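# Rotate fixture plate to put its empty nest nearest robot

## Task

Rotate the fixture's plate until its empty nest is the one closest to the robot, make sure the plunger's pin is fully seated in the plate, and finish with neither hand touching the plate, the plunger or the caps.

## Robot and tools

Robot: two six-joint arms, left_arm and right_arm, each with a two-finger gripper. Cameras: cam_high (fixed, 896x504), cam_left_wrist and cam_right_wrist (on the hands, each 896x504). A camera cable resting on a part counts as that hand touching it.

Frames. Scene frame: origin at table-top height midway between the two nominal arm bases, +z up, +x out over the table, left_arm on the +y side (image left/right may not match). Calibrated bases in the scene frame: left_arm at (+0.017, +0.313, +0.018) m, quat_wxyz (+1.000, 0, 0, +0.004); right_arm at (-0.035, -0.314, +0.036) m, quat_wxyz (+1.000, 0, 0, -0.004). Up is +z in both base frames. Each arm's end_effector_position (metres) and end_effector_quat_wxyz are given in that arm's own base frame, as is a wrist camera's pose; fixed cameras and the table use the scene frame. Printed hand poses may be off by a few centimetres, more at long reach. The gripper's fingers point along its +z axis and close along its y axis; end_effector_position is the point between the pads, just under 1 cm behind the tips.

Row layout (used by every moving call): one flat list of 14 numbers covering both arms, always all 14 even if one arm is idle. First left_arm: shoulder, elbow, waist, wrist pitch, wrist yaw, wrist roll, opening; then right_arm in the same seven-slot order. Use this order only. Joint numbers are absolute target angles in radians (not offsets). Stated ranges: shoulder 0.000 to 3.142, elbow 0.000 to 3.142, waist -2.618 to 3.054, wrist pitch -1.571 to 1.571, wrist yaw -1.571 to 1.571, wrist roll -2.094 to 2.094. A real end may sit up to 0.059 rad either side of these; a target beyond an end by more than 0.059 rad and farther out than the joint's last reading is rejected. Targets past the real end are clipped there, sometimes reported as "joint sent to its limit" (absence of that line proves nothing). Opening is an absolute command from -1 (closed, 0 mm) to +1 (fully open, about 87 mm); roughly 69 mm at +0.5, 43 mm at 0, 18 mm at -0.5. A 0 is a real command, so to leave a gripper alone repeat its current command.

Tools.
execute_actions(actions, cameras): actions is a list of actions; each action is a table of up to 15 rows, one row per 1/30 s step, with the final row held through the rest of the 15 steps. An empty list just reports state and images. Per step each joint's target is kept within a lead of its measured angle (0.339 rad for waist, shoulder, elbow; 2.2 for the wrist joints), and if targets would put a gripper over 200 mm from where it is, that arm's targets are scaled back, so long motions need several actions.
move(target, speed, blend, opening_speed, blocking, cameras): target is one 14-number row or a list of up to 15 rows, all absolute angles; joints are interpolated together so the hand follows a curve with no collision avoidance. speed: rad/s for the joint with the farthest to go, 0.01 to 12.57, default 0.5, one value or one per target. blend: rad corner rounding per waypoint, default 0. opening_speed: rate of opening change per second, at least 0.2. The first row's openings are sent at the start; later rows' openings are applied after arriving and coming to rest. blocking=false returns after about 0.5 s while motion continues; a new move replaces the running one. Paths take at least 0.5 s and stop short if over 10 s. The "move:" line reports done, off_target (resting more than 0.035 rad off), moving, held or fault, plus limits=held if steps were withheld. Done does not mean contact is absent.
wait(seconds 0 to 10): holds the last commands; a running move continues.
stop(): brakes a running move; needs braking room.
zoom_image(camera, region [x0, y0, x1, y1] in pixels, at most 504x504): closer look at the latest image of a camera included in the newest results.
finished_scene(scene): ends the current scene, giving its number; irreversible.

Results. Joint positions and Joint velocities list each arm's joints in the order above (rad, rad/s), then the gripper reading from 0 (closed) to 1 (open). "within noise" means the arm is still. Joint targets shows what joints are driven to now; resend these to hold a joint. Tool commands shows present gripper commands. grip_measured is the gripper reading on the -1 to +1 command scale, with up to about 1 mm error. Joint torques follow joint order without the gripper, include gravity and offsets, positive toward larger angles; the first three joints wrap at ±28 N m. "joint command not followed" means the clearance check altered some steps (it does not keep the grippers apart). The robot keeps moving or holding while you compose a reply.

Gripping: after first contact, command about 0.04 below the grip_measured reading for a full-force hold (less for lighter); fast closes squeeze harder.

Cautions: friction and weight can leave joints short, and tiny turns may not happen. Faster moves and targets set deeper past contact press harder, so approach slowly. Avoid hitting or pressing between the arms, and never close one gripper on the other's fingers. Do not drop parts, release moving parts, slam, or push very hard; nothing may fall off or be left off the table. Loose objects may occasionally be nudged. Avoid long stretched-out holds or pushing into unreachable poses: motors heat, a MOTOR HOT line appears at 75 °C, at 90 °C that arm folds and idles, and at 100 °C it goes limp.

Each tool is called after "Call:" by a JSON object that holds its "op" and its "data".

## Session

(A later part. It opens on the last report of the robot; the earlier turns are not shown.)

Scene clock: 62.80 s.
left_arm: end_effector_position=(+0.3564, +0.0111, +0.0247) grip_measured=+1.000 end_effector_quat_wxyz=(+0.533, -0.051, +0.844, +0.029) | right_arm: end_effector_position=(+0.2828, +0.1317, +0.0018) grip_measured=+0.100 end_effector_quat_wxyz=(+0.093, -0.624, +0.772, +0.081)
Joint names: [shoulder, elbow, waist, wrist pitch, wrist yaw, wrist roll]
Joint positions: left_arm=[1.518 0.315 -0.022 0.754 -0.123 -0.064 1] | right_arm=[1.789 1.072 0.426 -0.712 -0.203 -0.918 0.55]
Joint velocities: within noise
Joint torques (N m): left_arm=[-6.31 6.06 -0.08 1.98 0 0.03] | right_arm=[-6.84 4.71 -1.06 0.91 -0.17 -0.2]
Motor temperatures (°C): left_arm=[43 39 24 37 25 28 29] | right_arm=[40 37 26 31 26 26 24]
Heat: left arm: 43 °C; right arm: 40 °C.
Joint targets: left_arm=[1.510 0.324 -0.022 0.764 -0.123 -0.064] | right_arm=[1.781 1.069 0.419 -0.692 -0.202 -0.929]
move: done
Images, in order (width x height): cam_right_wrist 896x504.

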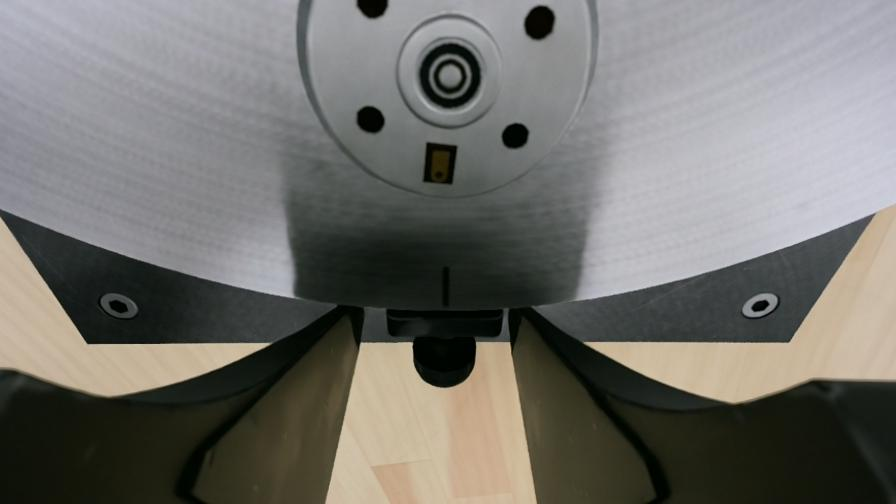

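Call:
{"op": "move", "data": {"target": [1.51, 0.324, -0.022, 0.764, -0.123, -0.064, 1, 1.771, 1.0687, 0.409, -0.692, -0.2023, -0.938, 0.1], "speed": 0.1, "cameras": ["cam_right_wrist"]}}

Scene clock: 64.07 s.
left_arm: end_effector_position=(+0.3564, +0.0111, +0.0247) grip_measured=+1.000 end_effector_quat_wxyz=(+0.533, -0.051, +0.844, +0.029) | right_arm: end_effector_position=(+0.2845, +0.1288, +0.0018) grip_measured=+0.100 end_effector_quat_wxyz=(+0.094, -0.623, +0.772, +0.080)
Joint names: [shoulder, elbow, waist, wrist pitch, wrist yaw, wrist roll]
Joint positions: left_arm=[1.518 0.315 -0.022 0.754 -0.123 -0.064 1] | right_arm=[1.789 1.072 0.416 -0.712 -0.203 -0.927 0.55]
Joint velocities: within noise
Joint torques (N m): left_arm=[-6.31 6.06 -0.08 1.97 0 0.02] | right_arm=[-7.69 4.74 -1.05 0.91 -0.16 -0.2]
Motor temperatures (°C): left_arm=[43 39 24 37 25 28 29] | right_arm=[40 37 26 31 26 26 24]
Heat: left arm: 43 °C; right arm: 40 °C.
Joint targets: left_arm=[1.510 0.324 -0.022 0.764 -0.123 -0.064] | right_arm=[1.771 1.069 0.409 -0.692 -0.202 -0.938]
move: done
Images, in order (width x height): cam_right_wrist 896x504.

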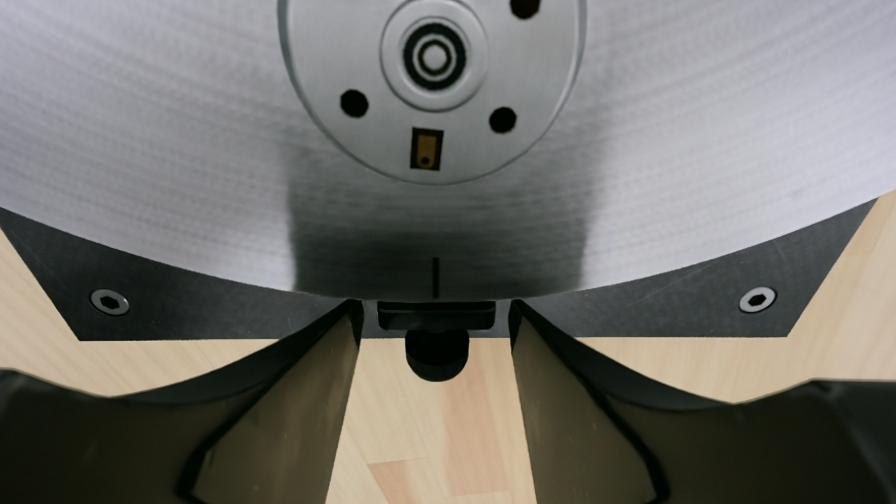

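Call:
{"op": "move", "data": {"target": [1.51, 0.324, -0.022, 0.764, -0.123, -0.064, 1, 1.771, 1.0687, 0.409, -0.692, -0.2023, -0.938, -0.3], "opening_speed": 0.6, "cameras": ["cam_right_wrist"]}}

Call:
{"op": "move", "data": {"target": [1.51, 0.324, -0.022, 0.764, -0.123, -0.064, 1, 1.771, 1.0687, 0.409, -0.692, -0.2023, -0.938, -0.55], "opening_speed": 0.2, "cameras": ["cam_right_wrist"]}}

Scene clock: 65.83 s.
left_arm: end_effector_position=(+0.3564, +0.0111, +0.0247) grip_measured=+1.000 end_effector_quat_wxyz=(+0.533, -0.051, +0.844, +0.029) | right_arm: end_effector_position=(+0.2849, +0.1289, +0.0018) grip_measured=-0.300 end_effector_quat_wxyz=(+0.094, -0.624, +0.772, +0.079)
Joint names: [shoulder, elbow, waist, wrist pitch, wrist yaw, wrist roll]
Joint positions: left_arm=[1.518 0.315 -0.022 0.754 -0.123 -0.064 1] | right_arm=[1.789 1.072 0.416 -0.711 -0.202 -0.928 0.35]
Joint velocities: within noise
Joint torques (N m): left_arm=[-6.3 6.04 -0.05 1.98 0 0.02] | right_arm=[-7.69 4.72 -1.05 0.89 -0.17 -0.19]
Motor temperatures (°C): left_arm=[43 39 24 37 25 28 29] | right_arm=[40 37 26 31 26 26 24]
Heat: left arm: 43 °C; right arm: 40 °C.
Joint targets: left_arm=[1.510 0.324 -0.022 0.764 -0.123 -0.064] | right_arm=[1.771 1.069 0.409 -0.692 -0.202 -0.938]
move: done
Images, in order (width x height): cam_right_wrist 896x504.

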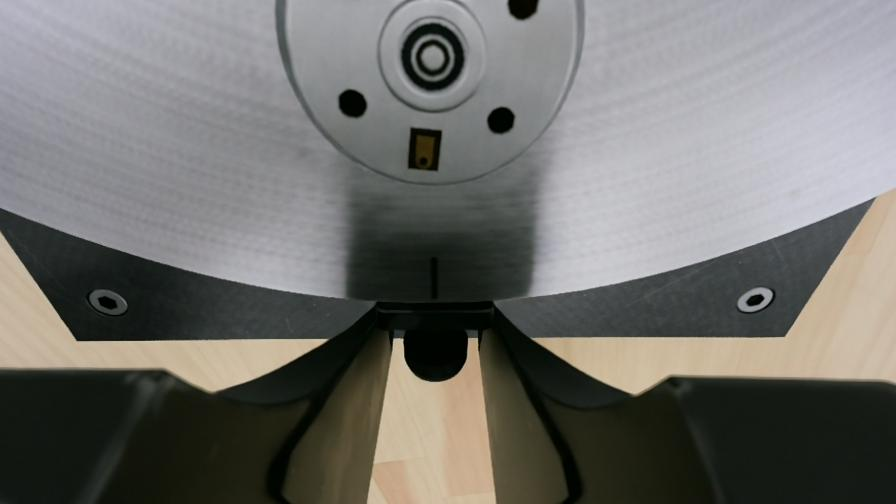

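Scene clock: 67.30 s.
left_arm: end_effector_position=(+0.3564, +0.0111, +0.0247) grip_measured=+1.000 end_effector_quat_wxyz=(+0.533, -0.051, +0.844, +0.029) | right_arm: end_effector_position=(+0.2849, +0.1289, +0.0018) grip_measured=-0.324 end_effector_quat_wxyz=(+0.094, -0.624, +0.772, +0.079)
Joint names: [shoulder, elbow, waist, wrist pitch, wrist yaw, wrist roll]
Joint positions: left_arm=[1.518 0.315 -0.022 0.754 -0.123 -0.064 1] | right_arm=[1.789 1.072 0.416 -0.711 -0.202 -0.928 0.338]
Joint velocities: within noise
Joint torques (N m): left_arm=[-6.27 6.09 -0.09 1.97 -0.01 0.02] | right_arm=[-7.66 4.71 -1.06 0.89 -0.17 -0.19]
Motor temperatures (°C): left_arm=[43 39 24 37 25 28 29] | right_arm=[40 37 26 31 26 26 24]
Heat: left arm: 43 °C; right arm: 40 °C.
Joint targets: left_arm=[1.510 0.324 -0.022 0.764 -0.123 -0.064] | right_arm=[1.771 1.069 0.409 -0.692 -0.202 -0.938]
move: done
Images, in order (width x height): cam_right_wrist 896x504.

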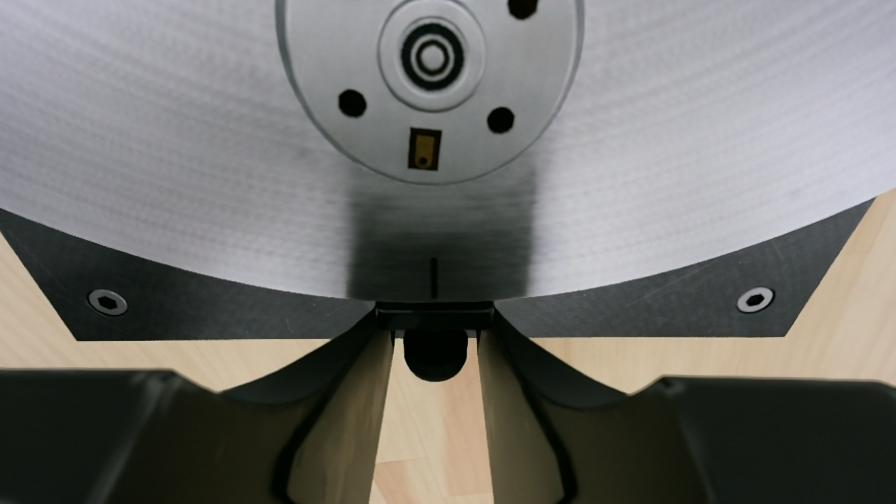

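Call:
{"op": "zoom_image", "data": {"camera": "cam_right_wrist", "region": [340, 240, 540, 400]}}

Scaled by 2.520 from the camera's 896x504 image, which has a finer 1280x720 frame.

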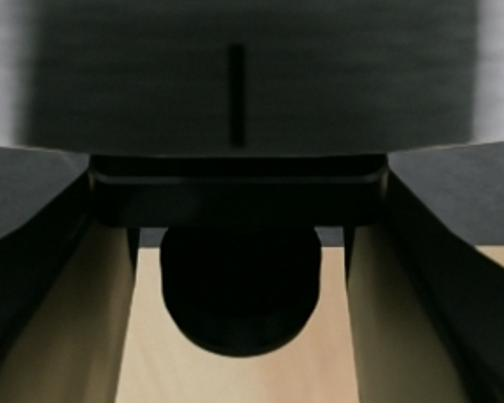

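Call:
{"op": "execute_actions", "data": {"actions": []}}

Call:
{"op": "zoom_image", "data": {"camera": "cam_high", "region": [470, 170, 590, 290]}}

Scene clock: 69.07 s.
left_arm: end_effector_position=(+0.3564, +0.0111, +0.0247) grip_measured=+1.000 end_effector_quat_wxyz=(+0.533, -0.051, +0.844, +0.029) | right_arm: end_effector_position=(+0.2849, +0.1289, +0.0018) grip_measured=-0.324 end_effector_quat_wxyz=(+0.094, -0.624, +0.772, +0.079)
Joint names: [shoulder, elbow, waist, wrist pitch, wrist yaw, wrist roll]
Joint positions: left_arm=[1.518 0.315 -0.022 0.754 -0.123 -0.064 1] | right_arm=[1.789 1.072 0.416 -0.711 -0.202 -0.928 0.338]
Joint velocities: within noise
Joint torques (N m): left_arm=[-6.27 6.11 -0.09 1.97 0 0.02] | right_arm=[-7.69 4.72 -1.06 0.89 -0.17 -0.19]
Motor temperatures (°C): left_arm=[43 39 24 37 25 28 29] | right_arm=[41 36 26 31 26 26 24]
Heat: left arm: 43 °C; right arm: 41 °C.
Joint targets: left_arm=[1.510 0.324 -0.022 0.764 -0.123 -0.064] | right_arm=[1.771 1.069 0.409 -0.692 -0.202 -0.938]
Tool commands: left_gripper/opening=+1.0 right_gripper/opening=-0.55

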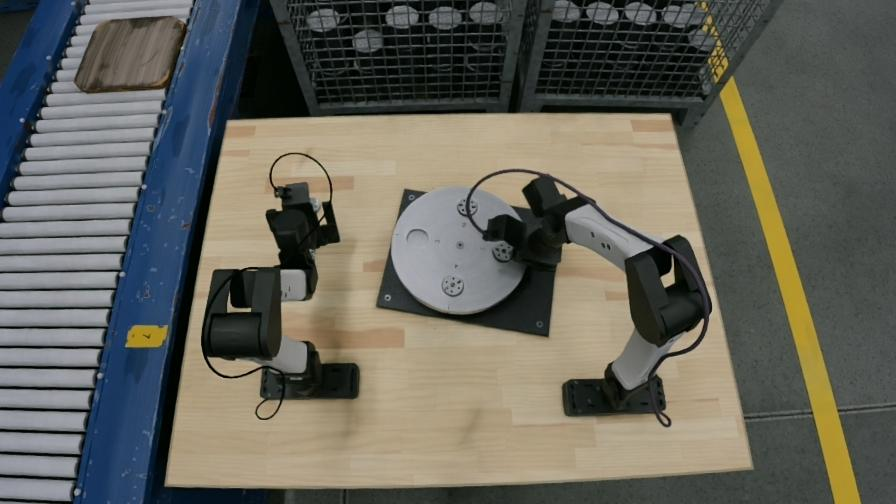

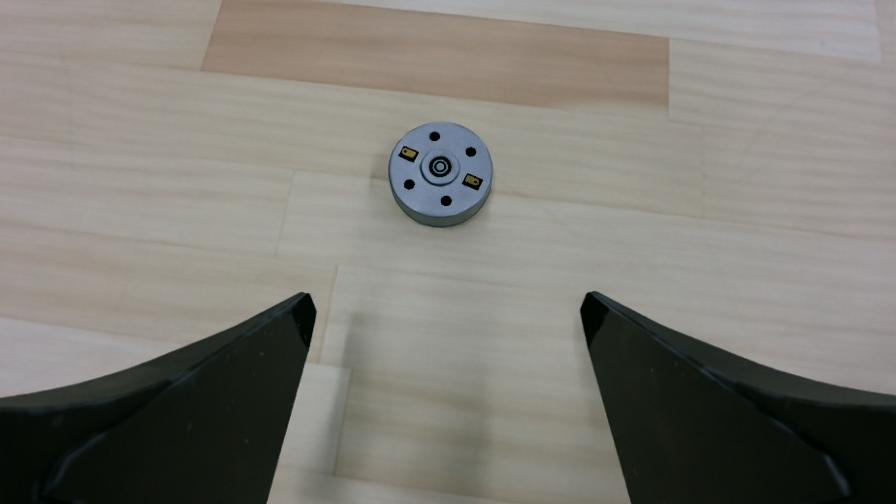

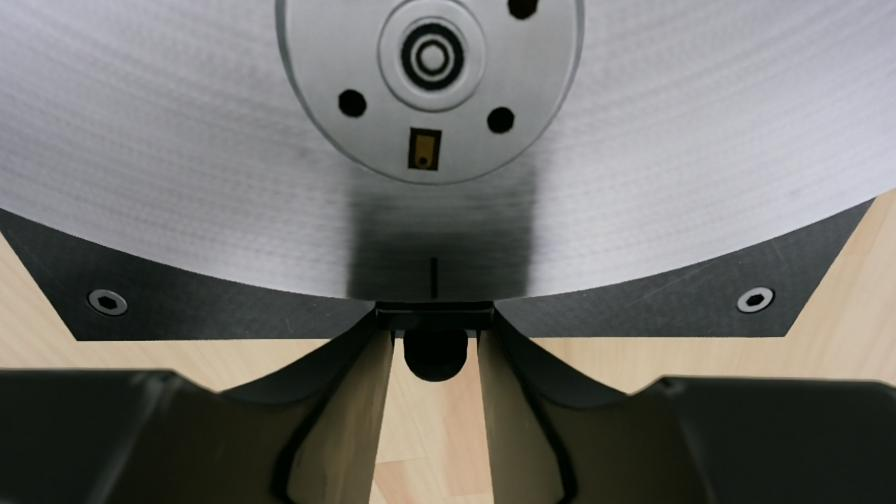

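Scaled by 4.200 from the camera's 896x504 image, which has a finer 1280x720 frame.

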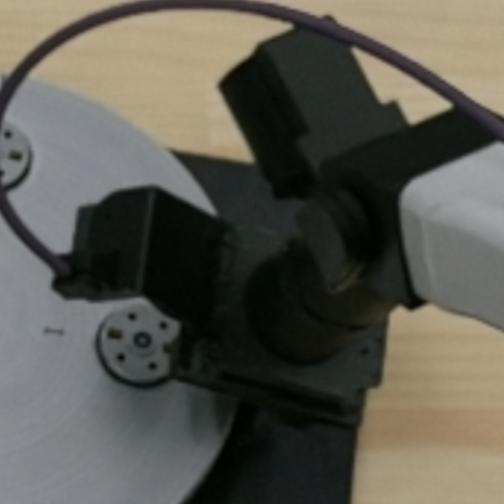

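Call:
{"op": "move", "data": {"target": [1.51, 0.324, -0.022, 0.764, -0.123, -0.064, 1, 1.771, 1.0687, 0.409, -0.692, -0.2023, -0.938, 0.1], "opening_speed": 0.6, "cameras": []}}

Call:
{"op": "move", "data": {"target": [1.51, 0.324, -0.022, 0.764, -0.123, -0.064, 1, 1.757, 1.058, 0.395, -0.7, -0.2023, -0.953, 0.1], "speed": 0.1, "cameras": ["cam_right_wrist"]}}

Scene clock: 74.17 s.
left_arm: end_effector_position=(+0.3564, +0.0111, +0.0247) grip_measured=+1.000 end_effector_quat_wxyz=(+0.533, -0.051, +0.844, +0.029) | right_arm: end_effector_position=(+0.2849, +0.1289, +0.0018) grip_measured=+0.100 end_effector_quat_wxyz=(+0.094, -0.624, +0.772, +0.079)
Joint names: [shoulder, elbow, waist, wrist pitch, wrist yaw, wrist roll]
Joint positions: left_arm=[1.518 0.315 -0.022 0.754 -0.123 -0.064 1] | right_arm=[1.789 1.072 0.416 -0.711 -0.202 -0.928 0.55]
Joint velocities: within noise
Joint torques (N m): left_arm=[-6.3 6.08 -0.08 1.96 0 0.02] | right_arm=[-7.68 4.72 -1.05 0.89 -0.17 -0.19]
Motor temperatures (°C): left_arm=[43 39 24 37 25 28 29] | right_arm=[41 36 26 31 26 26 24]
Heat: left arm: 43 °C; right arm: 41 °C.
Joint targets: left_arm=[1.510 0.324 -0.022 0.764 -0.123 -0.064] | right_arm=[1.771 1.069 0.409 -0.692 -0.202 -0.938]
move: done
No camera images: "cameras" was empty.

Scene clock: 74.93 s.
left_arm: end_effector_position=(+0.3564, +0.0111, +0.0247) grip_measured=+1.000 end_effector_quat_wxyz=(+0.533, -0.051, +0.844, +0.029) | right_arm: end_effector_position=(+0.2838, +0.1233, -0.0006) grip_measured=+0.100 end_effector_quat_wxyz=(+0.091, -0.623, +0.773, +0.079)
Joint names: [shoulder, elbow, waist, wrist pitch, wrist yaw, wrist roll]
Joint positions: left_arm=[1.518 0.315 -0.022 0.754 -0.123 -0.064 1] | right_arm=[1.789 1.062 0.402 -0.71 -0.202 -0.942 0.55]
Joint velocities: within noise
Joint torques (N m): left_arm=[-6.28 6.05 -0.03 1.96 -0.01 0.02] | right_arm=[-8.84 4.68 -1.03 0.79 -0.17 -0.18]
Motor temperatures (°C): left_arm=[43 39 24 37 25 28 29] | right_arm=[41 36 26 31 26 26 24]
Heat: left arm: 43 °C; right arm: 41 °C.
Joint targets: left_arm=[1.510 0.324 -0.022 0.764 -0.123 -0.064] | right_arm=[1.757 1.058 0.395 -0.700 -0.202 -0.953]
move: done
Images, in order (width x height): cam_right_wrist 896x504.

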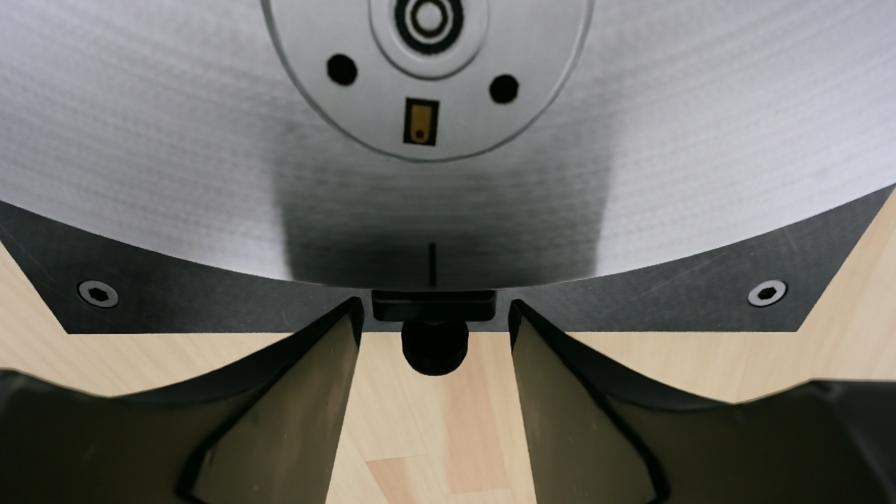

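Call:
{"op": "move", "data": {"target": [1.51, 0.324, -0.022, 0.764, -0.123, -0.064, 1, 1.757, 1.058, 0.395, -0.7, -0.2023, -0.953, -0.3], "opening_speed": 0.6, "cameras": []}}

Call:
{"op": "move", "data": {"target": [1.51, 0.324, -0.022, 0.764, -0.123, -0.064, 1, 1.757, 1.058, 0.395, -0.7, -0.2023, -0.953, -0.5], "opening_speed": 0.2, "cameras": ["cam_right_wrist"]}}

Scene clock: 76.83 s.
left_arm: end_effector_position=(+0.3564, +0.0111, +0.0247) grip_measured=+1.000 end_effector_quat_wxyz=(+0.533, -0.051, +0.844, +0.029) | right_arm: end_effector_position=(+0.2838, +0.1233, -0.0006) grip_measured=-0.300 end_effector_quat_wxyz=(+0.091, -0.624, +0.772, +0.079)
Joint names: [shoulder, elbow, waist, wrist pitch, wrist yaw, wrist roll]
Joint positions: left_arm=[1.518 0.315 -0.022 0.754 -0.123 -0.064 1] | right_arm=[1.789 1.062 0.402 -0.71 -0.202 -0.942 0.35]
Joint velocities: within noise
Joint torques (N m): left_arm=[-6.28 6.06 -0.08 1.96 -0.01 0.02] | right_arm=[-8.83 4.67 -1.02 0.79 -0.17 -0.19]
Motor temperatures (°C): left_arm=[43 39 24 37 25 28 29] | right_arm=[42 36 26 31 26 26 24]
Heat: left arm: 43 °C; right arm: 42 °C.
Joint targets: left_arm=[1.510 0.324 -0.022 0.764 -0.123 -0.064] | right_arm=[1.757 1.058 0.395 -0.700 -0.202 -0.953]
move: done
No camera images: "cameras" was empty.

Scene clock: 78.03 s.
left_arm: end_effector_position=(+0.3564, +0.0111, +0.0247) grip_measured=+1.000 end_effector_quat_wxyz=(+0.533, -0.051, +0.844, +0.029) | right_arm: end_effector_position=(+0.2839, +0.1233, -0.0006) grip_measured=-0.500 end_effector_quat_wxyz=(+0.091, -0.624, +0.772, +0.079)
Joint names: [shoulder, elbow, waist, wrist pitch, wrist yaw, wrist roll]
Joint positions: left_arm=[1.518 0.315 -0.022 0.754 -0.123 -0.064 1] | right_arm=[1.789 1.062 0.402 -0.71 -0.202 -0.943 0.25]
Joint velocities: within noise
Joint torques (N m): left_arm=[-6.27 6.06 -0.08 1.98 -0.01 0.03] | right_arm=[-8.81 4.67 -1.05 0.79 -0.18 -0.19]
Motor temperatures (°C): left_arm=[43 39 24 37 25 28 29] | right_arm=[42 36 26 31 26 26 24]
Heat: left arm: 43 °C; right arm: 42 °C.
Joint targets: left_arm=[1.510 0.324 -0.022 0.764 -0.123 -0.064] | right_arm=[1.757 1.058 0.395 -0.700 -0.202 -0.953]
move: done
Images, in order (width x height): cam_right_wrist 896x504.

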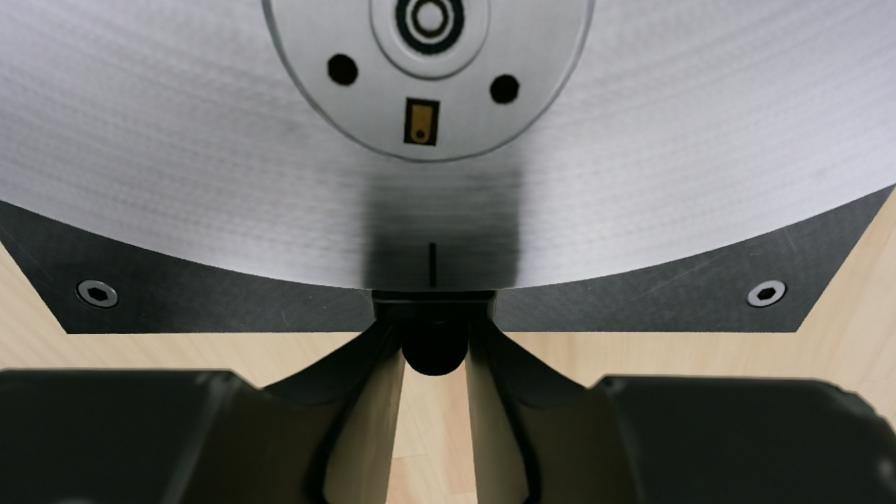

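Call:
{"op": "move", "data": {"target": [1.51, 0.324, -0.022, 0.764, -0.123, -0.064, 1, 1.757, 1.058, 0.395, -0.7, -0.2023, -0.953, -0.7], "opening_speed": 0.2, "cameras": ["cam_right_wrist"]}}

Scene clock: 79.67 s.
left_arm: end_effector_position=(+0.3564, +0.0111, +0.0247) grip_measured=+1.000 end_effector_quat_wxyz=(+0.533, -0.051, +0.844, +0.029) | right_arm: end_effector_position=(+0.2839, +0.1233, -0.0006) grip_measured=-0.533 end_effector_quat_wxyz=(+0.091, -0.624, +0.772, +0.079)
Joint names: [shoulder, elbow, waist, wrist pitch, wrist yaw, wrist roll]
Joint positions: left_arm=[1.518 0.315 -0.022 0.754 -0.123 -0.064 1] | right_arm=[1.789 1.062 0.402 -0.71 -0.202 -0.943 0.234]
Joint velocities: within noise
Joint torques (N m): left_arm=[-6.31 6.08 -0.09 1.96 -0.01 0.03] | right_arm=[-8.81 4.68 -1.06 0.79 -0.17 -0.19]
Motor temperatures (°C): left_arm=[43 39 24 37 25 28 29] | right_arm=[42 36 26 31 26 26 24]
Heat: left arm: 43 °C; right arm: 42 °C.
Joint targets: left_arm=[1.510 0.324 -0.022 0.764 -0.123 -0.064] | right_arm=[1.757 1.058 0.395 -0.700 -0.202 -0.953]
move: done
Images, in order (width x height): cam_right_wrist 896x504.

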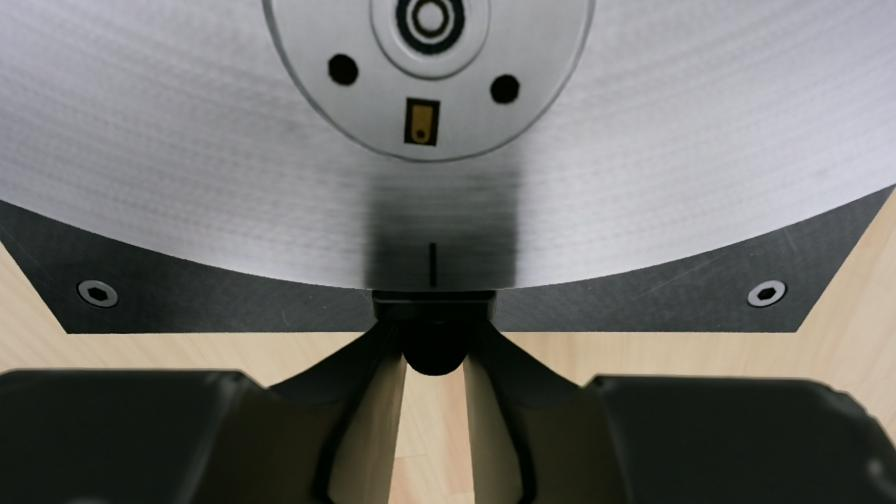

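Call:
{"op": "move", "data": {"target": [1.51, 0.324, -0.022, 0.764, -0.123, -0.064, 1, 1.755, 1.05, 0.375, -0.7, -0.2023, -0.97, -0.7], "speed": 0.1, "cameras": ["cam_right_wrist"]}}

Scene clock: 81.27 s.
left_arm: end_effector_position=(+0.3564, +0.0111, +0.0247) grip_measured=+1.000 end_effector_quat_wxyz=(+0.533, -0.051, +0.844, +0.029) | right_arm: end_effector_position=(+0.2839, +0.1229, -0.0008) grip_measured=-0.533 end_effector_quat_wxyz=(+0.094, -0.624, +0.771, +0.085)
Joint names: [shoulder, elbow, waist, wrist pitch, wrist yaw, wrist roll]
Joint positions: left_arm=[1.518 0.315 -0.022 0.754 -0.123 -0.064 1] | right_arm=[1.786 1.057 0.394 -0.706 -0.217 -0.953 0.234]
Joint velocities: within noise
Joint torques (N m): left_arm=[-6.28 6.06 -0.1 1.97 0.01 0.03] | right_arm=[-8.7 4.42 -1.87 0.75 -0.04 -0.26]
Motor temperatures (°C): left_arm=[43 39 24 37 25 28 29] | right_arm=[42 36 26 31 26 26 24]
Heat: left arm: 43 °C; right arm: 42 °C.
Joint targets: left_arm=[1.510 0.324 -0.022 0.764 -0.123 -0.064] | right_arm=[1.755 1.050 0.375 -0.700 -0.202 -0.970]
move: done
Images, in order (width x height): cam_right_wrist 896x504.

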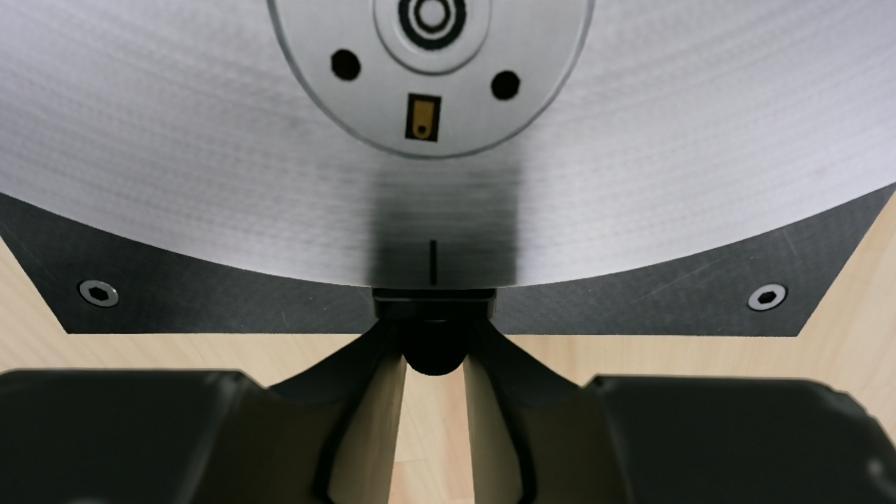

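Call:
{"op": "move", "data": {"target": [1.51, 0.324, -0.022, 0.764, -0.123, -0.064, 1, 1.755, 1.05, 0.36, -0.73, -0.15, -0.97, -0.7], "speed": 0.1, "cameras": ["cam_right_wrist"]}}

Scene clock: 83.23 s.
left_arm: end_effector_position=(+0.3564, +0.0111, +0.0247) grip_measured=+1.000 end_effector_quat_wxyz=(+0.533, -0.051, +0.844, +0.029) | right_arm: end_effector_position=(+0.2839, +0.1223, -0.0007) grip_measured=-0.533 end_effector_quat_wxyz=(+0.094, -0.624, +0.771, +0.085)
Joint names: [shoulder, elbow, waist, wrist pitch, wrist yaw, wrist roll]
Joint positions: left_arm=[1.518 0.315 -0.022 0.754 -0.123 -0.064 1] | right_arm=[1.786 1.057 0.392 -0.707 -0.217 -0.953 0.234]
Joint velocities: within noise
Joint torques (N m): left_arm=[-6.31 6.06 -0.09 1.97 -0.01 0.03] | right_arm=[-8.7 4.42 -2.88 0.46 0.46 -0.26]
Motor temperatures (°C): left_arm=[43 39 24 38 25 27 29] | right_arm=[42 36 26 31 26 26 24]
Heat: left arm: 43 °C; right arm: 42 °C.
Joint targets: left_arm=[1.510 0.324 -0.022 0.764 -0.123 -0.064] | right_arm=[1.755 1.050 0.360 -0.730 -0.150 -0.970]
move: off_target (right_arm); right_arm: the wrist yaw is farthest, 0.067 rad from its target
Images, in order (width x height): cam_right_wrist 896x504.

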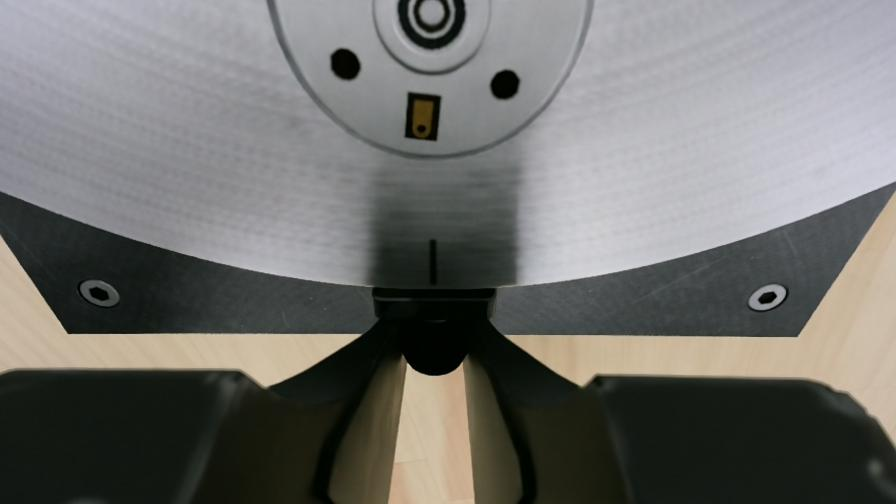

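Call:
{"op": "move", "data": {"target": [1.51, 0.324, -0.022, 0.764, -0.123, -0.064, 1, 1.755, 1.05, 0.35, -0.80, -0.05, -0.97, -0.7], "speed": 0.1, "cameras": ["cam_right_wrist"]}}

Scene clock: 84.97 s.
left_arm: end_effector_position=(+0.3564, +0.0111, +0.0247) grip_measured=+1.000 end_effector_quat_wxyz=(+0.533, -0.051, +0.844, +0.029) | right_arm: end_effector_position=(+0.2831, +0.1200, -0.0008) grip_measured=-0.533 end_effector_quat_wxyz=(+0.090, -0.624, +0.772, +0.082)
Joint names: [shoulder, elbow, waist, wrist pitch, wrist yaw, wrist roll]
Joint positions: left_arm=[1.518 0.315 -0.022 0.754 -0.123 -0.064 1] | right_arm=[1.786 1.057 0.392 -0.713 -0.207 -0.953 0.234]
Joint velocities: within noise
Joint torques (N m): left_arm=[-6.31 6.11 -0.08 1.97 0 0.02] | right_arm=[-8.7 4.41 -3.6 -0.18 1.32 -0.26]
Motor temperatures (°C): left_arm=[43 39 24 38 25 27 29] | right_arm=[42 36 26 30 26 26 24]
Heat: left arm: 43 °C; right arm: 42 °C.
Joint targets: left_arm=[1.510 0.324 -0.022 0.764 -0.123 -0.064] | right_arm=[1.755 1.050 0.350 -0.800 -0.050 -0.970]
move: off_target (right_arm); right_arm: the wrist yaw is farthest, 0.157 rad from its target
Images, in order (width x height): cam_right_wrist 896x504.

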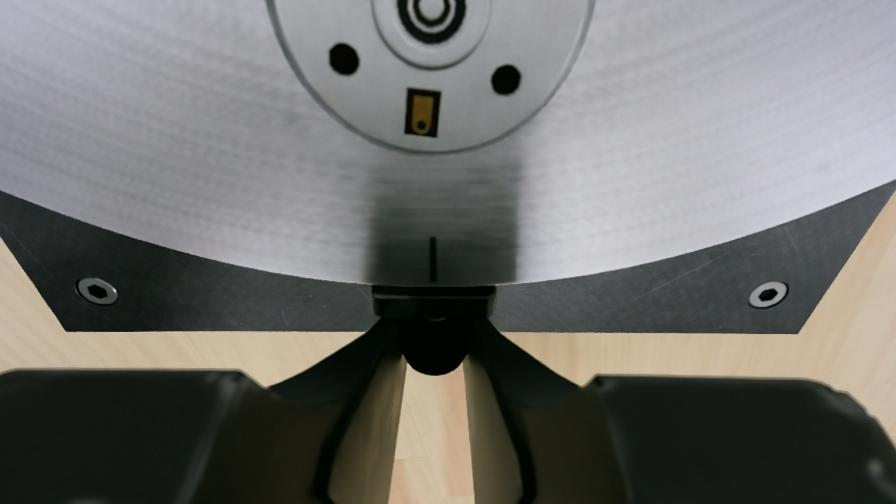

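Call:
{"op": "zoom_image", "data": {"camera": "cam_right_wrist", "region": [340, 240, 540, 400]}}

Scaled by 2.520 from the camera's 896x504 image, which has a finer 1280x720 frame.

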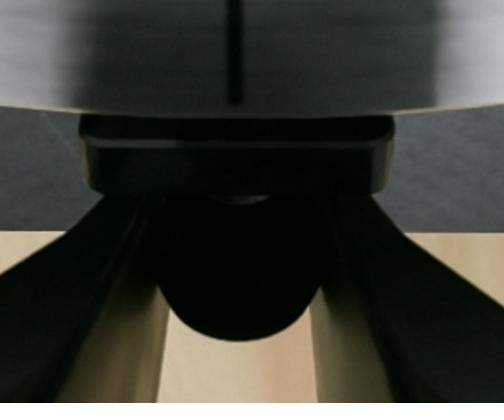

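Call:
{"op": "move", "data": {"target": [1.51, 0.324, -0.022, 0.764, -0.123, -0.064, 1, 1.755, 1.05, 0.335, -0.88, 0.04, -0.97, -0.75], "speed": 0.1, "cameras": ["cam_right_wrist"]}}

Scene clock: 87.27 s.
left_arm: end_effector_position=(+0.3564, +0.0111, +0.0247) grip_measured=+1.000 end_effector_quat_wxyz=(+0.533, -0.051, +0.844, +0.029) | right_arm: end_effector_position=(+0.2821, +0.1163, -0.0009) grip_measured=-0.533 end_effector_quat_wxyz=(+0.083, -0.624, +0.774, +0.075)
Joint names: [shoulder, elbow, waist, wrist pitch, wrist yaw, wrist roll]
Joint positions: left_arm=[1.518 0.315 -0.022 0.754 -0.123 -0.064 1] | right_arm=[1.786 1.057 0.392 -0.722 -0.19 -0.953 0.234]
Joint velocities: within noise
Joint torques (N m): left_arm=[-6.3 6.08 -0.08 1.97 -0.01 0.03] | right_arm=[-8.66 4.42 -4.74 -0.89 2.01 -0.26]
Motor temperatures (°C): left_arm=[43 39 24 38 25 27 29] | right_arm=[42 36 26 30 26 26 25]
Heat: left arm: 43 °C; right arm: 42 °C.
Joint targets: left_arm=[1.510 0.324 -0.022 0.764 -0.123 -0.064] | right_arm=[1.755 1.050 0.335 -0.880 0.040 -0.970]
move: off_target (right_arm); right_arm: the wrist yaw is farthest, 0.230 rad from its target
Images, in order (width x height): cam_right_wrist 896x504.

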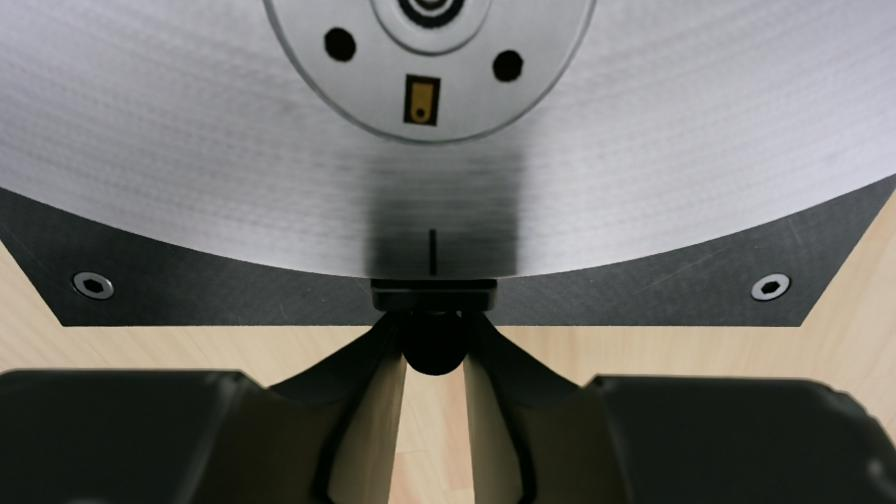

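Call:
{"op": "move", "data": {"target": [1.51, 0.324, -0.022, 0.764, -0.123, -0.064, 1, 1.755, 1.05, 0.33, -0.92, 0.09, -0.97, -0.8], "speed": 0.1, "cameras": ["cam_right_wrist"]}}

Call:
{"op": "zoom_image", "data": {"camera": "cam_right_wrist", "region": [340, 240, 540, 400]}}

Scene clock: 88.37 s.
left_arm: end_effector_position=(+0.3564, +0.0111, +0.0247) grip_measured=+1.000 end_effector_quat_wxyz=(+0.533, -0.051, +0.844, +0.029) | right_arm: end_effector_position=(+0.2817, +0.1143, -0.0008) grip_measured=-0.533 end_effector_quat_wxyz=(+0.080, -0.623, +0.775, +0.071)
Joint names: [shoulder, elbow, waist, wrist pitch, wrist yaw, wrist roll]
Joint positions: left_arm=[1.518 0.315 -0.022 0.754 -0.123 -0.064 1] | right_arm=[1.786 1.057 0.392 -0.727 -0.181 -0.953 0.234]
Joint velocities: within noise
Joint torques (N m): left_arm=[-6.3 6.06 -0.1 1.97 0 0.02] | right_arm=[-8.64 4.41 -5.14 -1.25 2.4 -0.26]
Motor temperatures (°C): left_arm=[43 39 24 38 25 27 29] | right_arm=[42 36 26 30 26 26 25]
Heat: left arm: 43 °C; right arm: 42 °C.
Joint targets: left_arm=[1.510 0.324 -0.022 0.764 -0.123 -0.064] | right_arm=[1.755 1.050 0.330 -0.920 0.090 -0.970]
move: off_target (right_arm); right_arm: the wrist yaw is farthest, 0.271 rad from its target
Images, in order (width x height): cam_right_wrist 896x504.

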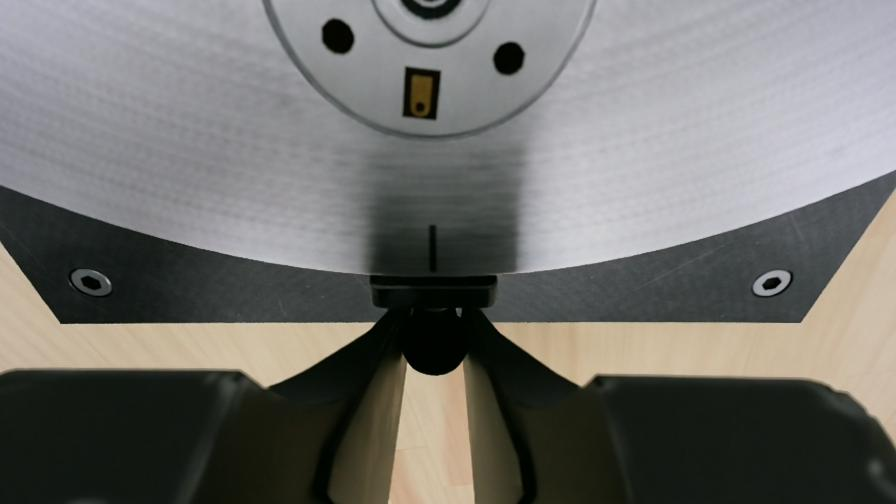

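Scaled by 2.520 from the camera's 896x504 image, which has a finer 1280x720 frame.

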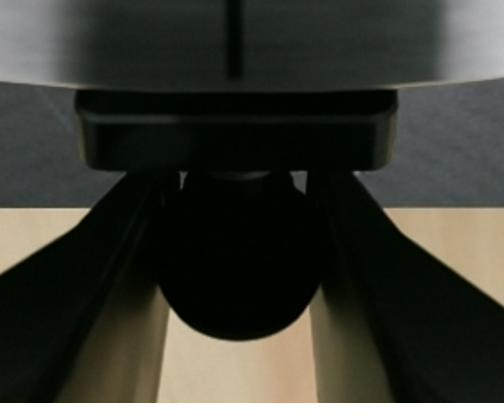

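Call:
{"op": "move", "data": {"target": [1.51, 0.324, -0.022, 0.764, -0.123, -0.064, 1, 1.755, 1.05, 0.32, -0.97, 0.15, -0.97, -0.85], "speed": 0.1, "cameras": ["cam_right_wrist"]}}

Call:
{"op": "zoom_image", "data": {"camera": "cam_right_wrist", "region": [340, 240, 540, 400]}}

Scene clock: 90.13 s.
left_arm: end_effector_position=(+0.3564, +0.0111, +0.0247) grip_measured=+1.000 end_effector_quat_wxyz=(+0.533, -0.051, +0.844, +0.029) | right_arm: end_effector_position=(+0.2814, +0.1129, -0.0007) grip_measured=-0.533 end_effector_quat_wxyz=(+0.077, -0.623, +0.775, +0.068)
Joint names: [shoulder, elbow, waist, wrist pitch, wrist yaw, wrist roll]
Joint positions: left_arm=[1.518 0.315 -0.022 0.754 -0.123 -0.064 1] | right_arm=[1.786 1.057 0.392 -0.731 -0.174 -0.953 0.234]
Joint velocities: within noise
Joint torques (N m): left_arm=[-6.27 6.06 -0.08 1.97 0 0.02] | right_arm=[-8.64 4.34 -5.89 -1.71 2.92 -0.27]
Motor temperatures (°C): left_arm=[43 39 24 38 25 27 29] | right_arm=[43 36 27 30 27 26 25]
Heat: left arm: 43 °C; right arm: 43 °C.
Joint targets: left_arm=[1.510 0.324 -0.022 0.764 -0.123 -0.064] | right_arm=[1.755 1.050 0.320 -0.970 0.150 -0.970]
move: off_target (right_arm); right_arm: the wrist yaw is farthest, 0.324 rad from its target
Images, in order (width x height): cam_right_wrist 896x504.

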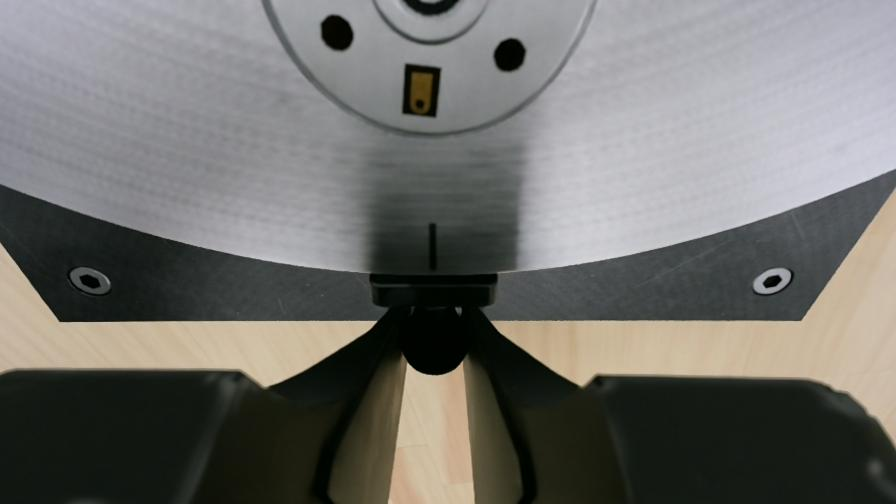

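Scaled by 2.520 from the camera's 896x504 image, which has a finer 1280x720 frame.

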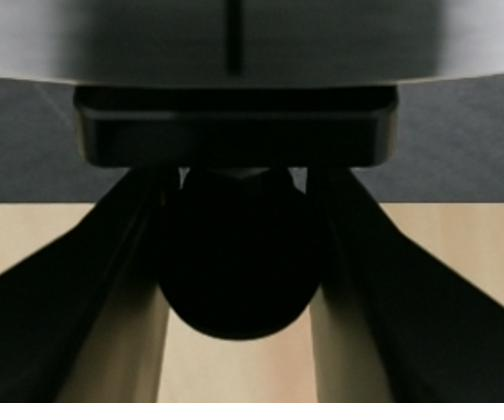

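Call:
{"op": "move", "data": {"target": [[1.6, 0.9, -0.1, 0.0, -0.1, -0.3, 0.0, 1.755, 1.05, 0.328, -0.94, 0.11, -0.97, -0.85], [1.917, 1.629, -0.527, -1.28, 0.0, -1.571, -0.9, 1.755, 1.05, 0.328, -0.94, 0.11, -0.97, -0.85]], "speed": 0.7, "blend": 0.2}}

Scene clock: 98.33 s.
left_arm: end_effector_position=(+0.2901, -0.2131, +0.0987) grip_measured=-0.900 end_effector_quat_wxyz=(+0.004, -0.497, +0.867, +0.002) | right_arm: end_effector_position=(+0.2814, +0.1132, -0.0007) grip_measured=-0.533 end_effector_quat_wxyz=(+0.078, -0.623, +0.775, +0.069)
Joint names: [shoulder, elbow, waist, wrist pitch, wrist yaw, wrist roll]
Joint positions: left_arm=[1.902 1.604 -0.522 -1.272 -0.009 -1.563 0.05] | right_arm=[1.786 1.057 0.392 -0.731 -0.175 -0.953 0.234]
Joint velocities: within noise
Joint torques (N m): left_arm=[-8.64 8.53 -0.57 0.24 0.04 -0.06] | right_arm=[-8.62 4.36 -5.27 -1.41 2.54 -0.26]
Motor temperatures (°C): left_arm=[43 39 24 37 25 27 29] | right_arm=[43 36 27 31 31 26 25]
Heat: left arm: 43 °C; right arm: 43 °C.
Joint targets: left_arm=[1.917 1.629 -0.527 -1.280 0.000 -1.571] | right_arm=[1.755 1.050 0.328 -0.940 0.110 -0.970]
move: off_target (right_arm); right_arm: the wrist yaw is farthest, 0.285 rad from its target

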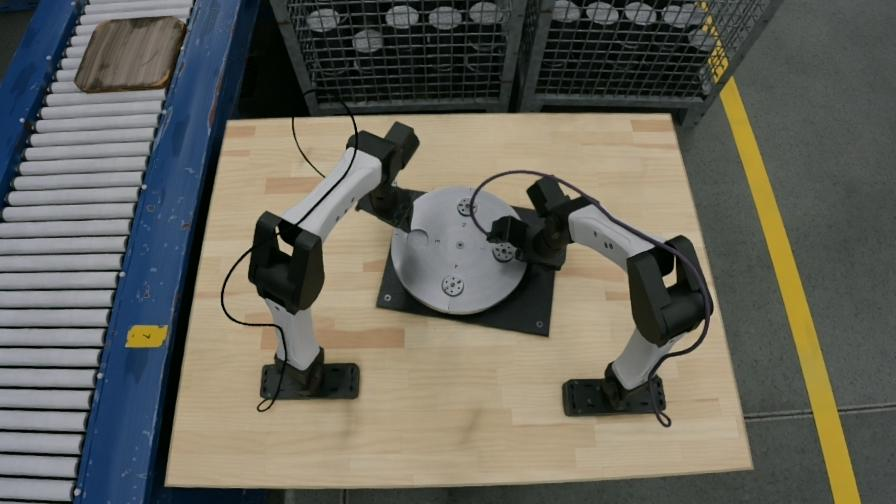

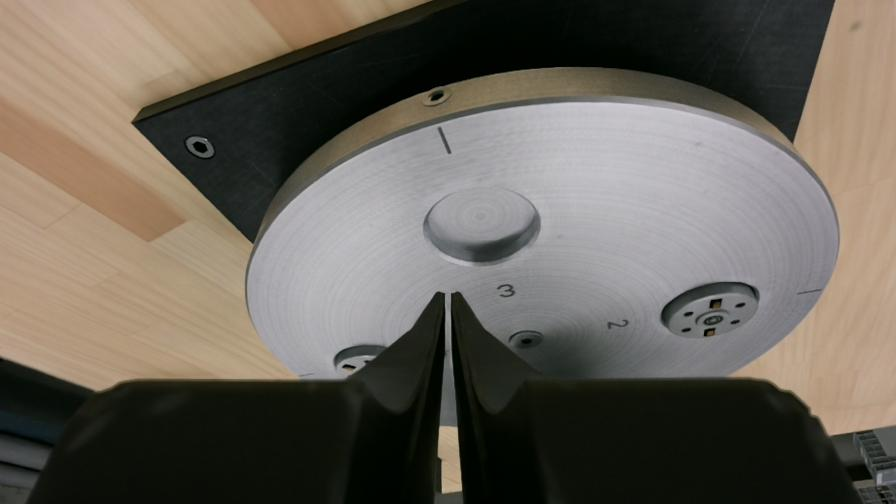

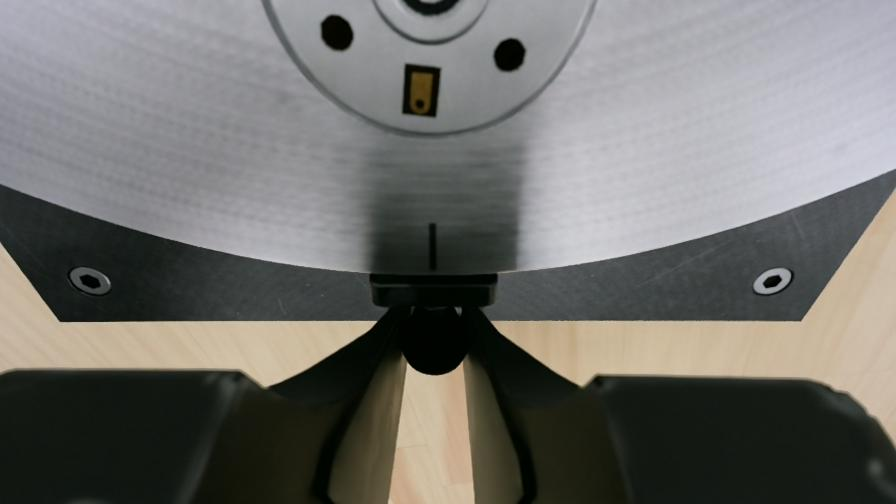

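Call:
{"op": "move", "data": {"target": [1.972, 1.573, -0.512, -1.186, 0.0, -1.571, -0.9, 1.755, 1.05, 0.328, -0.94, 0.11, -0.97, -0.85], "speed": 0.3, "cameras": ["cam_left_wrist"]}}

Scene clock: 101.73 s.
left_arm: end_effector_position=(+0.2975, -0.2173, +0.0707) grip_measured=-0.900 end_effector_quat_wxyz=(+0.000, -0.498, +0.867, +0.008) | right_arm: end_effector_position=(+0.2814, +0.1132, -0.0007) grip_measured=-0.533 end_effector_quat_wxyz=(+0.078, -0.623, +0.775, +0.069)
Joint names: [shoulder, elbow, waist, wrist pitch, wrist yaw, wrist roll]
Joint positions: left_arm=[1.962 1.574 -0.522 -1.198 -0.009 -1.564 0.05] | right_arm=[1.786 1.057 0.392 -0.731 -0.175 -0.953 0.234]
Joint velocities: within noise
Joint torques (N m): left_arm=[-9.55 5.83 0.98 0.43 0.05 -0.06] | right_arm=[-8.62 4.37 -5.29 -1.41 2.55 -0.26]
Motor temperatures (°C): left_arm=[43 39 24 36 25 27 29] | right_arm=[43 36 27 31 32 26 25]
Heat: left arm: 43 °C; right arm: 43 °C.
Joint targets: left_arm=[1.972 1.573 -0.512 -1.186 0.000 -1.571] | right_arm=[1.755 1.050 0.328 -0.940 0.110 -0.970]
move: off_target (right_arm); right_arm: the wrist yaw is farthest, 0.285 rad from its target
Images, in order (width x height): cam_left_wrist 896x504.

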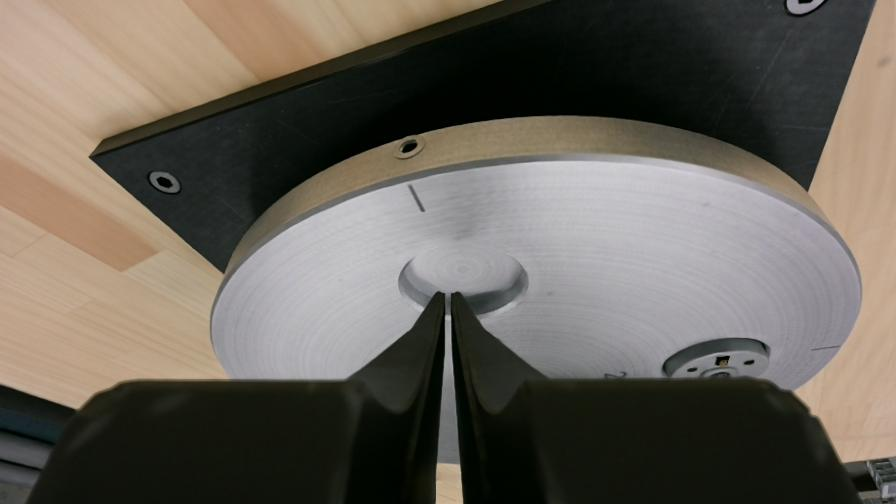

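Call:
{"op": "move", "data": {"target": [1.985, 1.537, -0.501, -1.127, 0.005, -1.575, -0.9, 1.755, 1.05, 0.328, -0.94, 0.11, -0.97, -0.85], "speed": 0.2, "cameras": ["cam_left_wrist"]}}

Scene clock: 103.57 s.
left_arm: end_effector_position=(+0.3033, -0.2164, +0.0587) grip_measured=-0.900 end_effector_quat_wxyz=(+0.002, -0.504, +0.863, +0.001) | right_arm: end_effector_position=(+0.2814, +0.1132, -0.0007) grip_measured=-0.533 end_effector_quat_wxyz=(+0.078, -0.623, +0.775, +0.069)
Joint names: [shoulder, elbow, waist, wrist pitch, wrist yaw, wrist roll]
Joint positions: left_arm=[1.972 1.539 -0.51 -1.139 -0.004 -1.567 0.05] | right_arm=[1.786 1.057 0.392 -0.731 -0.175 -0.953 0.234]
Joint velocities: within noise
Joint torques (N m): left_arm=[-9.42 5.71 0.77 0.46 0.04 -0.06] | right_arm=[-8.62 4.36 -5.29 -1.41 2.55 -0.27]
Motor temperatures (°C): left_arm=[43 39 24 36 25 27 29] | right_arm=[43 36 28 31 32 26 25]
Heat: left arm: 43 °C; right arm: 43 °C.
Joint targets: left_arm=[1.985 1.537 -0.501 -1.127 0.005 -1.575] | right_arm=[1.755 1.050 0.328 -0.940 0.110 -0.970]
move: off_target (right_arm); right_arm: the wrist yaw is farthest, 0.285 rad from its target
Images, in order (width x height): cam_left_wrist 896x504.

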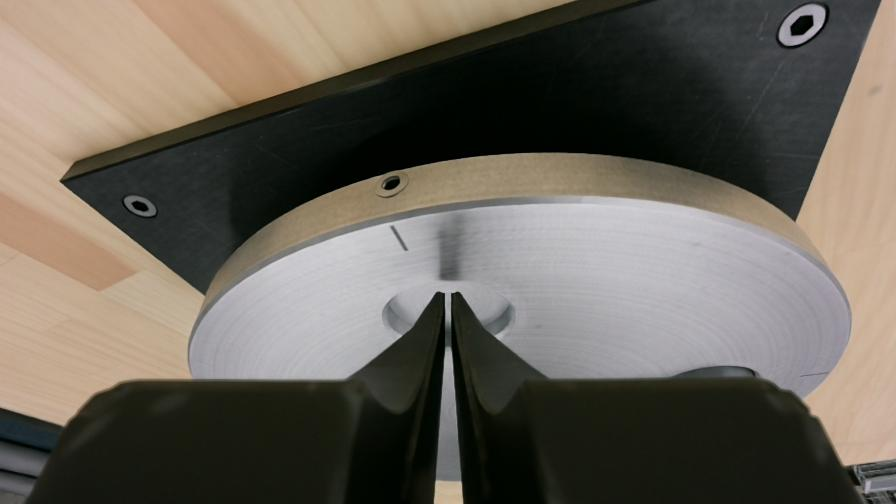

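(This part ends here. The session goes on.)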